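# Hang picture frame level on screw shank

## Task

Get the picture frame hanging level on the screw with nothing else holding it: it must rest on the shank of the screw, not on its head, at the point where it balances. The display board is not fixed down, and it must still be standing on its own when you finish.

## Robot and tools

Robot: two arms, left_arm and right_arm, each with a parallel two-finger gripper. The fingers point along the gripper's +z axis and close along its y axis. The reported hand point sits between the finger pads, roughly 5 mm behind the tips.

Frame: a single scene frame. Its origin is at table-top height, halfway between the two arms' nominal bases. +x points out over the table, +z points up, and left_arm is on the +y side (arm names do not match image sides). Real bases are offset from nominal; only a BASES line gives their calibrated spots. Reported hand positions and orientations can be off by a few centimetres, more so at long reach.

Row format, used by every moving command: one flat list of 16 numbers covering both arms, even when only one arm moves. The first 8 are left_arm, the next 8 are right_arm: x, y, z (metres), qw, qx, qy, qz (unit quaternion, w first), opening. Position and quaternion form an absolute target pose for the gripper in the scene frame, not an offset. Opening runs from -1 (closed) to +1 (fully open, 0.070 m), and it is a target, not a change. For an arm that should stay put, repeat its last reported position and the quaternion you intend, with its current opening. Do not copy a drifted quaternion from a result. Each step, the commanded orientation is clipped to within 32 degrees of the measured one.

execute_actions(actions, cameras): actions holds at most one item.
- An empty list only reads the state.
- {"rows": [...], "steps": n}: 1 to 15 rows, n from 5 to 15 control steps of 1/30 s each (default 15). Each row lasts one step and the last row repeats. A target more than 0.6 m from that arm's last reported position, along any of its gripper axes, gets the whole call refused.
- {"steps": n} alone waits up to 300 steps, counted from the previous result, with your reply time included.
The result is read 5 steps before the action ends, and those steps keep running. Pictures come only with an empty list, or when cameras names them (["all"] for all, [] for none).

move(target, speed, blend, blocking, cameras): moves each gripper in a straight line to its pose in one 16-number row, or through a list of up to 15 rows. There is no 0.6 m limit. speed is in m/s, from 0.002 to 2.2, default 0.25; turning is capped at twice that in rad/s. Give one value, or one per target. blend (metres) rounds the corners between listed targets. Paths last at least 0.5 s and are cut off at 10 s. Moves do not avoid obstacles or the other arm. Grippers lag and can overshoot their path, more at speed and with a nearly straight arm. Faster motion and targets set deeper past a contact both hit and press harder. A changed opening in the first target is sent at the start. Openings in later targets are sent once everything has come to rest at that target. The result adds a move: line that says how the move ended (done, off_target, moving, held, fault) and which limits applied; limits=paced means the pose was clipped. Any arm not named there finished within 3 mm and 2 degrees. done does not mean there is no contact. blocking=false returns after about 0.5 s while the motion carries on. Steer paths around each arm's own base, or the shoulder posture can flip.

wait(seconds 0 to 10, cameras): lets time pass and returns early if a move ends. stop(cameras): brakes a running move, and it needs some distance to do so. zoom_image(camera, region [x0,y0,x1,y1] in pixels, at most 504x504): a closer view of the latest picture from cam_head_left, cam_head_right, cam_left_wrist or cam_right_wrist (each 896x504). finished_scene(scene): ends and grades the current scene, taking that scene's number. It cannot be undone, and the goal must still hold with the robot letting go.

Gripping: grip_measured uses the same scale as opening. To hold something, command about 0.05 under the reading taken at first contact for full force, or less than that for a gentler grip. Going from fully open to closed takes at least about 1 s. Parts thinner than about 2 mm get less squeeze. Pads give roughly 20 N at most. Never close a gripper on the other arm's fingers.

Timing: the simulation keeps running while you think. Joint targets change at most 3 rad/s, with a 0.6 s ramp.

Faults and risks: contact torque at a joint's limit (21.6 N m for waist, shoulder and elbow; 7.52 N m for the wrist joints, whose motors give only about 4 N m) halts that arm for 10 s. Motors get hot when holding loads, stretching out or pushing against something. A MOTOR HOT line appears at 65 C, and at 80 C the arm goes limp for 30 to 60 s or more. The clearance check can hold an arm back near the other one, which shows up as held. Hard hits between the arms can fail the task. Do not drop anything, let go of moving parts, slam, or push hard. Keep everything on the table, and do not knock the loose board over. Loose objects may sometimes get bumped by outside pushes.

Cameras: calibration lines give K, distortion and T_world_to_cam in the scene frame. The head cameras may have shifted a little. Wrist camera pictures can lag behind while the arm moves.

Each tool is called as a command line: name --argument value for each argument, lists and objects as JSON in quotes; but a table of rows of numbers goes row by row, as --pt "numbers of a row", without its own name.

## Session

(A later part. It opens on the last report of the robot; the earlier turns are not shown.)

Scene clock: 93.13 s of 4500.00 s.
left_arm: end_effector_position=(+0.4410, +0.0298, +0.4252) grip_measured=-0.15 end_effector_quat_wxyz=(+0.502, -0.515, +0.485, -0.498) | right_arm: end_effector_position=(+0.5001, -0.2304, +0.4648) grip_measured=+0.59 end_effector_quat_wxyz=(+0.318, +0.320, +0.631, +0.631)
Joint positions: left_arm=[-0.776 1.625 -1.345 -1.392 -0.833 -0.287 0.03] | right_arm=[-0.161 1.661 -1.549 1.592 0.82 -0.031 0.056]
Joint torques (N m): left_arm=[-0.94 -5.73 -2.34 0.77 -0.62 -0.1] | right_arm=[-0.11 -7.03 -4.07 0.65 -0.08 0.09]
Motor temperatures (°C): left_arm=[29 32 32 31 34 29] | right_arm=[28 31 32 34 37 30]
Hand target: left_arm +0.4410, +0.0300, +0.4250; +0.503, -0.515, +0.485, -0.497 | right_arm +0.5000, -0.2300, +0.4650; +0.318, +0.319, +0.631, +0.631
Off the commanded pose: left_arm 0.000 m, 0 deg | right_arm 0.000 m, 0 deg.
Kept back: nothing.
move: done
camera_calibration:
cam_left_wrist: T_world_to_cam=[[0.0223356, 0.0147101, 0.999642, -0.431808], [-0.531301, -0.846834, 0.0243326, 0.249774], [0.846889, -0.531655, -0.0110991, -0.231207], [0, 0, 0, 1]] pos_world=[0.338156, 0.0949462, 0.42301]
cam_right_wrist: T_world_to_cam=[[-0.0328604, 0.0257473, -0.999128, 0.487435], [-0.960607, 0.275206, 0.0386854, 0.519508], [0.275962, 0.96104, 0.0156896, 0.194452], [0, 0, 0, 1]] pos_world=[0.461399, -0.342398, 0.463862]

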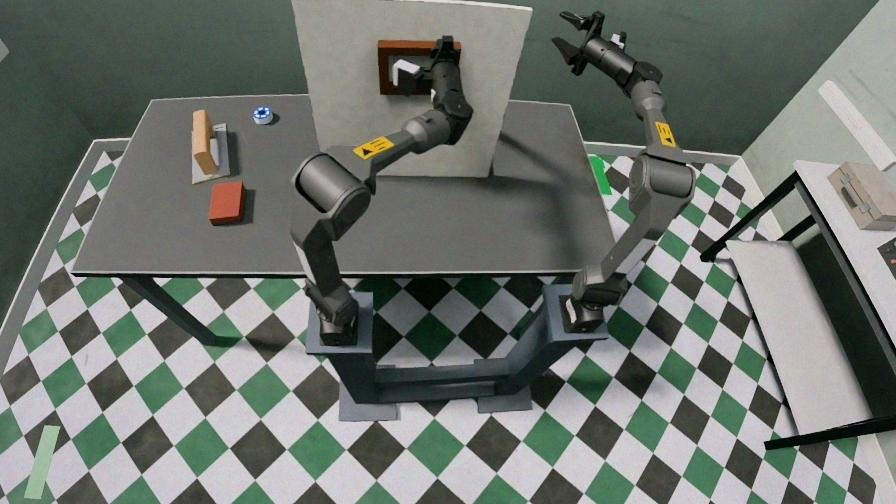

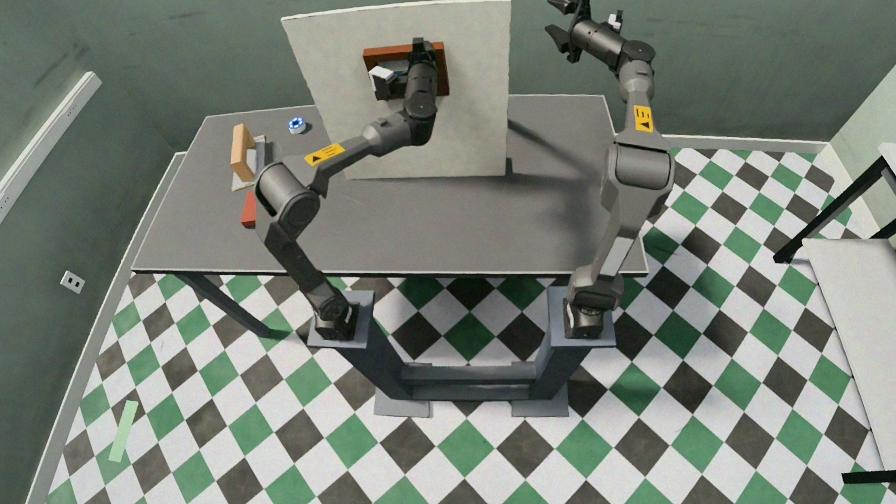

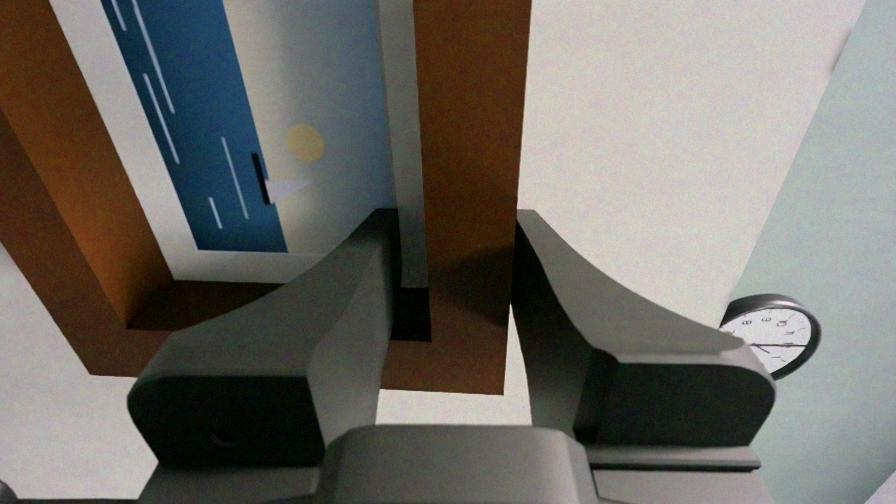

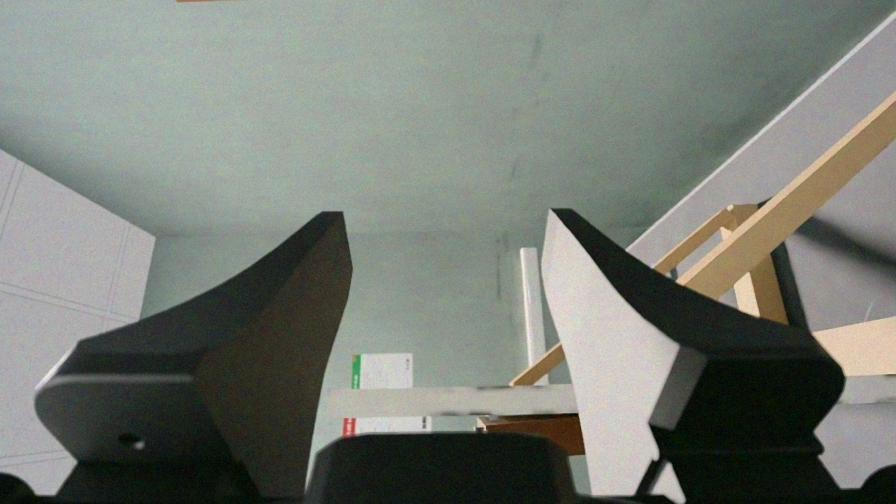

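move --pt "0.441 0.030 0.4240 0.5030 -0.5148 0.4850 -0.4977 -0.15 0.50 -0.23 0.465 0.318 0.319 0.631 0.631 0.59" --speed 0.01 --cameras '["cam_head_left","cam_head_right"]'

zoom_image --camera "cam_head_left" --region '[360, 10, 480, 120]'

zoom_image --camera "cam_head_right" --region '[345, 10, 465, 120]'

Scene clock: 94.13 s of 4500.00 s.
left_arm: end_effector_position=(+0.4409, +0.0299, +0.4244) grip_measured=-0.15 end_effector_quat_wxyz=(+0.503, -0.514, +0.485, -0.498) | right_arm: end_effector_position=(+0.5001, -0.2304, +0.4648) grip_measured=+0.59 end_effector_quat_wxyz=(+0.318, +0.320, +0.631, +0.631)
Joint positions: left_arm=[-0.776 1.625 -1.341 -1.388 -0.834 -0.292 0.03] | right_arm=[-0.161 1.661 -1.549 1.592 0.82 -0.031 0.056]
Joint torques (N m): left_arm=[-0.71 -5.63 -2.57 0.8 -0.61 -0.08] | right_arm=[-0.12 -7.02 -4.05 0.65 -0.08 0.09]
Motor temperatures (°C): left_arm=[29 32 32 31 34 29] | right_arm=[28 31 32 34 37 30]
Hand target: left_arm +0.4410, +0.0300, +0.4240; +0.503, -0.515, +0.485, -0.497 | right_arm +0.5000, -0.2300, +0.4650; +0.318, +0.319, +0.631, +0.631
Off the commanded pose: left_arm 0.000 m, 0 deg | right_arm 0.000 m, 0 deg.
Kept back: nothing.
move: done
Images, in order (width x height): cam_head_left 896x504, cam_head_right 896x504.

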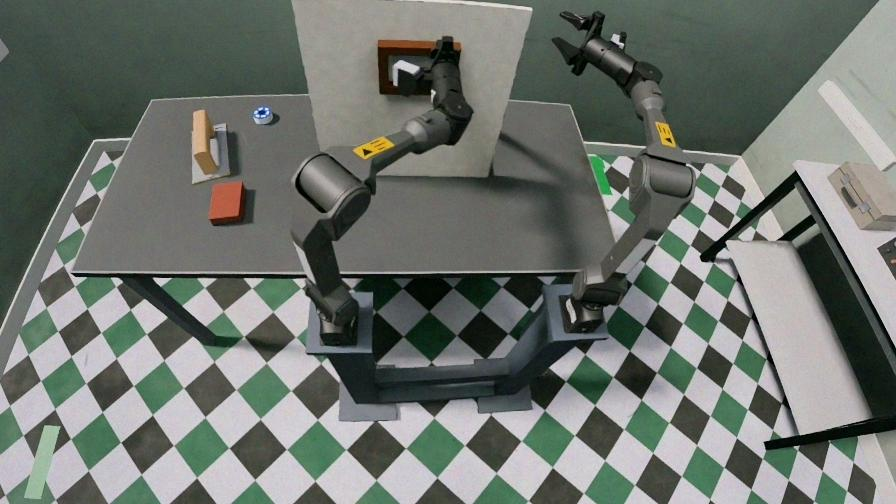

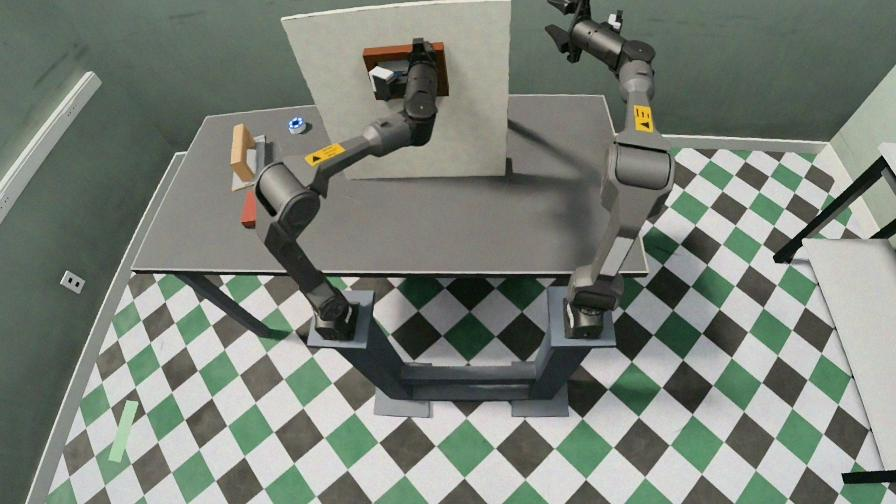

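Scaled by 4.200 from the camera's 896x504 image, which has a finer 1280x720 frame.

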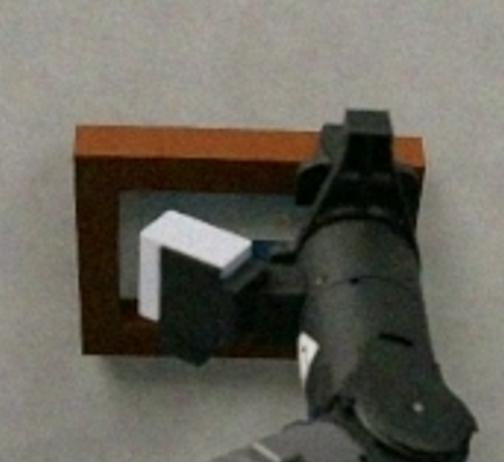

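Scaled by 4.200 from the camera's 896x504 image, which has a finer 1280x720 frame.

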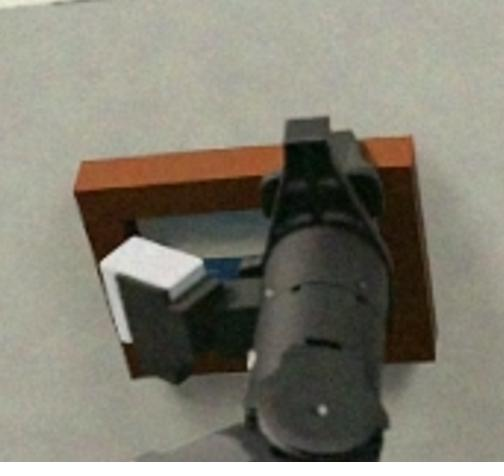

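move --pt "0.441 0.030 0.4274 0.5030 -0.5148 0.4850 -0.4977 -0.15 0.50 -0.23 0.465 0.318 0.319 0.631 0.631 0.59" --pt "0.395 0.030 0.4274 0.5030 -0.5148 0.4850 -0.4977 -0.15 0.50 -0.23 0.465 0.318 0.319 0.631 0.631 0.59" --pt "0.28 0.12 0.40 0.5030 -0.5148 0.4850 -0.4977 -0.15 0.48 -0.30 0.465 0.318 0.319 0.631 0.631 0.59" --speed '[0.03,0.06,0.2]'

zoom_image --camera "cam_head_left" --region '[360, 10, 480, 120]'

zoom_image --camera "cam_head_right" --region '[345, 10, 465, 120]'

zoom_image --camera "cam_left_wrist" --region '[200, 0, 600, 300]'

Scene clock: 96.63 s of 4500.00 s.
left_arm: end_effector_position=(+0.2795, +0.1203, +0.4002) grip_measured=-0.15 end_effector_quat_wxyz=(+0.502, -0.514, +0.485, -0.498) | right_arm: end_effector_position=(+0.4797, -0.3002, +0.4651) grip_measured=+0.59 end_effector_quat_wxyz=(+0.318, +0.319, +0.631, +0.631)
Joint positions: left_arm=[-1.151 1.021 -0.717 -1.484 -1.2 -0.26 0.03] | right_arm=[-0.392 1.666 -1.555 1.583 1.052 -0.025 0.056]
Joint torques (N m): left_arm=[0.47 -1.22 -3.26 0.88 -0.21 -0.06] | right_arm=[0.68 -5.74 -4.65 0.83 -0.12 0.12]
Motor temperatures (°C): left_arm=[29 32 32 31 34 29] | right_arm=[28 31 32 34 37 30]
Hand target: left_arm +0.2800, +0.1200, +0.4000; +0.503, -0.515, +0.485, -0.497 | right_arm +0.4800, -0.3000, +0.4650; +0.318, +0.319, +0.631, +0.631
Off the commanded pose: left_arm 0.001 m, 0 deg | right_arm 0.000 m, 0 deg.
Kept back: nothing.
move: done
camera_calibration:
cam_left_wrist: T_world_to_cam=[[0.0217753, 0.0153041, 0.999646, -0.404454], [-0.531549, -0.846672, 0.0245409, 0.241148], [0.846747, -0.531896, -0.0103016, -0.0468463], [0, 0, 0, 1]] pos_world=[0.176656, 0.185446, 0.39791]
cam_right_wrist: T_world_to_cam=[[-0.0319717, 0.025621, -0.99916, 0.488438], [-0.960927, 0.27421, 0.0377798, 0.519381], [0.274948, 0.961328, 0.0158529, 0.267717], [0, 0, 0, 1]] pos_world=[0.441096, -0.412298, 0.464161]

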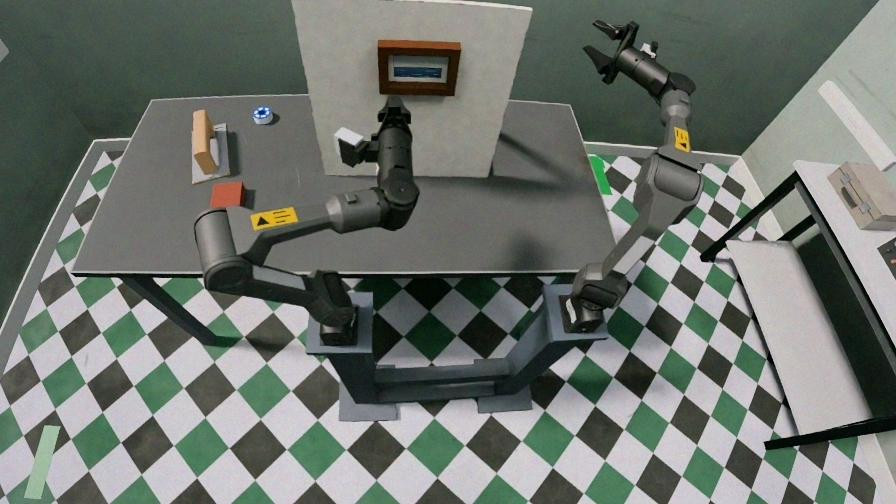

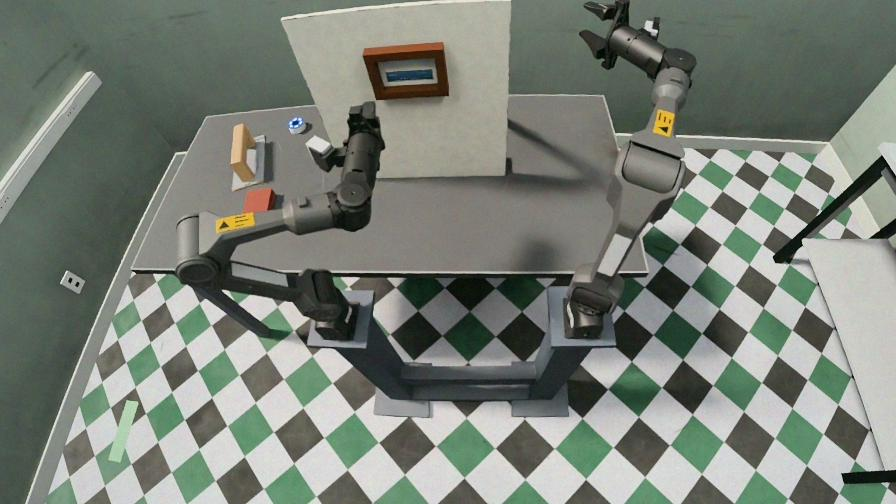

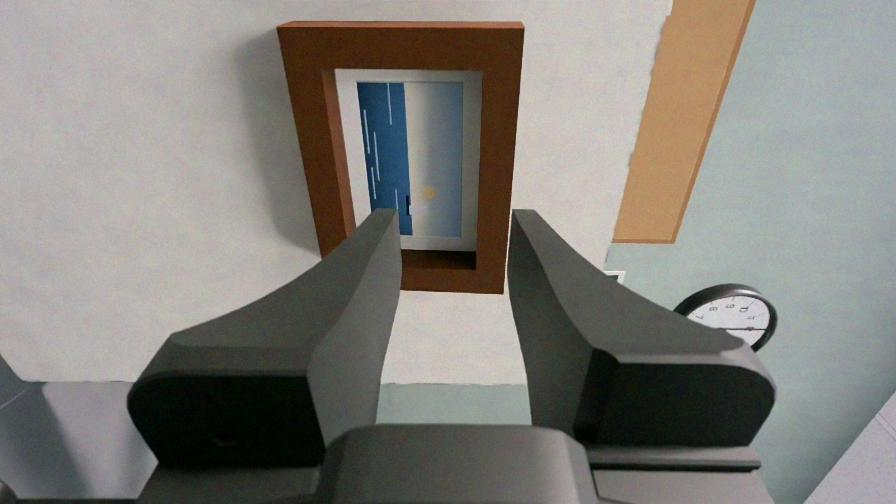

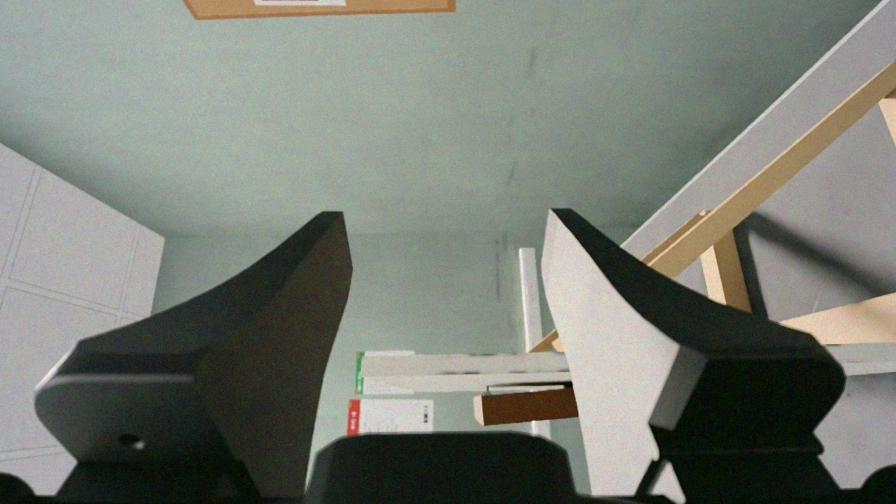

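Scaled by 4.200 from the camera's 896x504 image, which has a finer 1280x720 frame.

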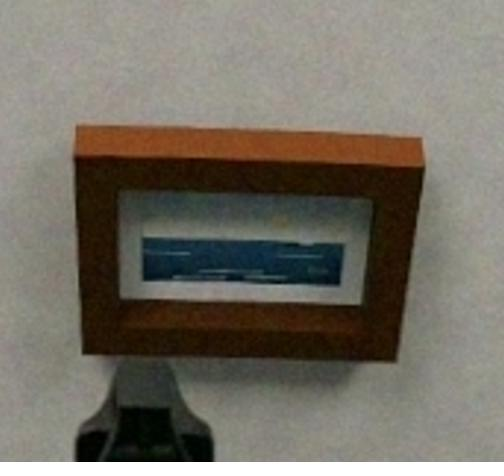

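Scaled by 4.200 from the camera's 896x504 image, which has a finer 1280x720 frame.

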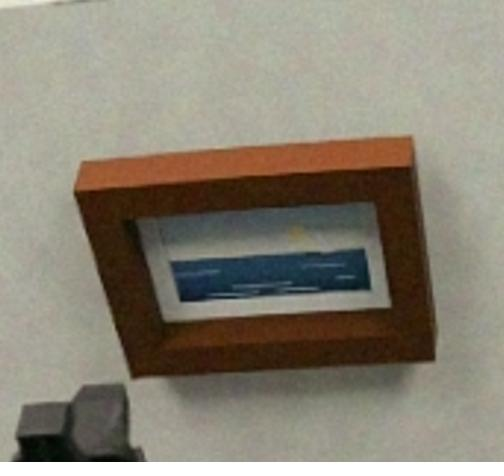

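Scaled by 1.260 from the camera's 896x504 image, which has a finer 1280x720 frame.

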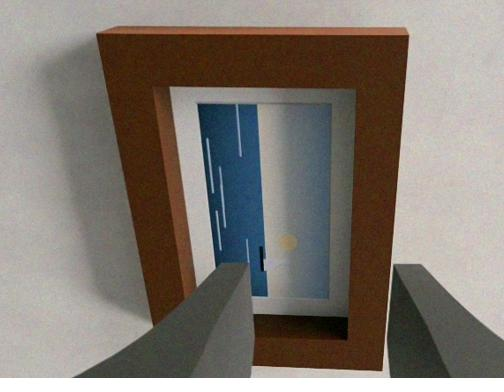

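finished_scene --scene 2

The scene is finished: the task was done.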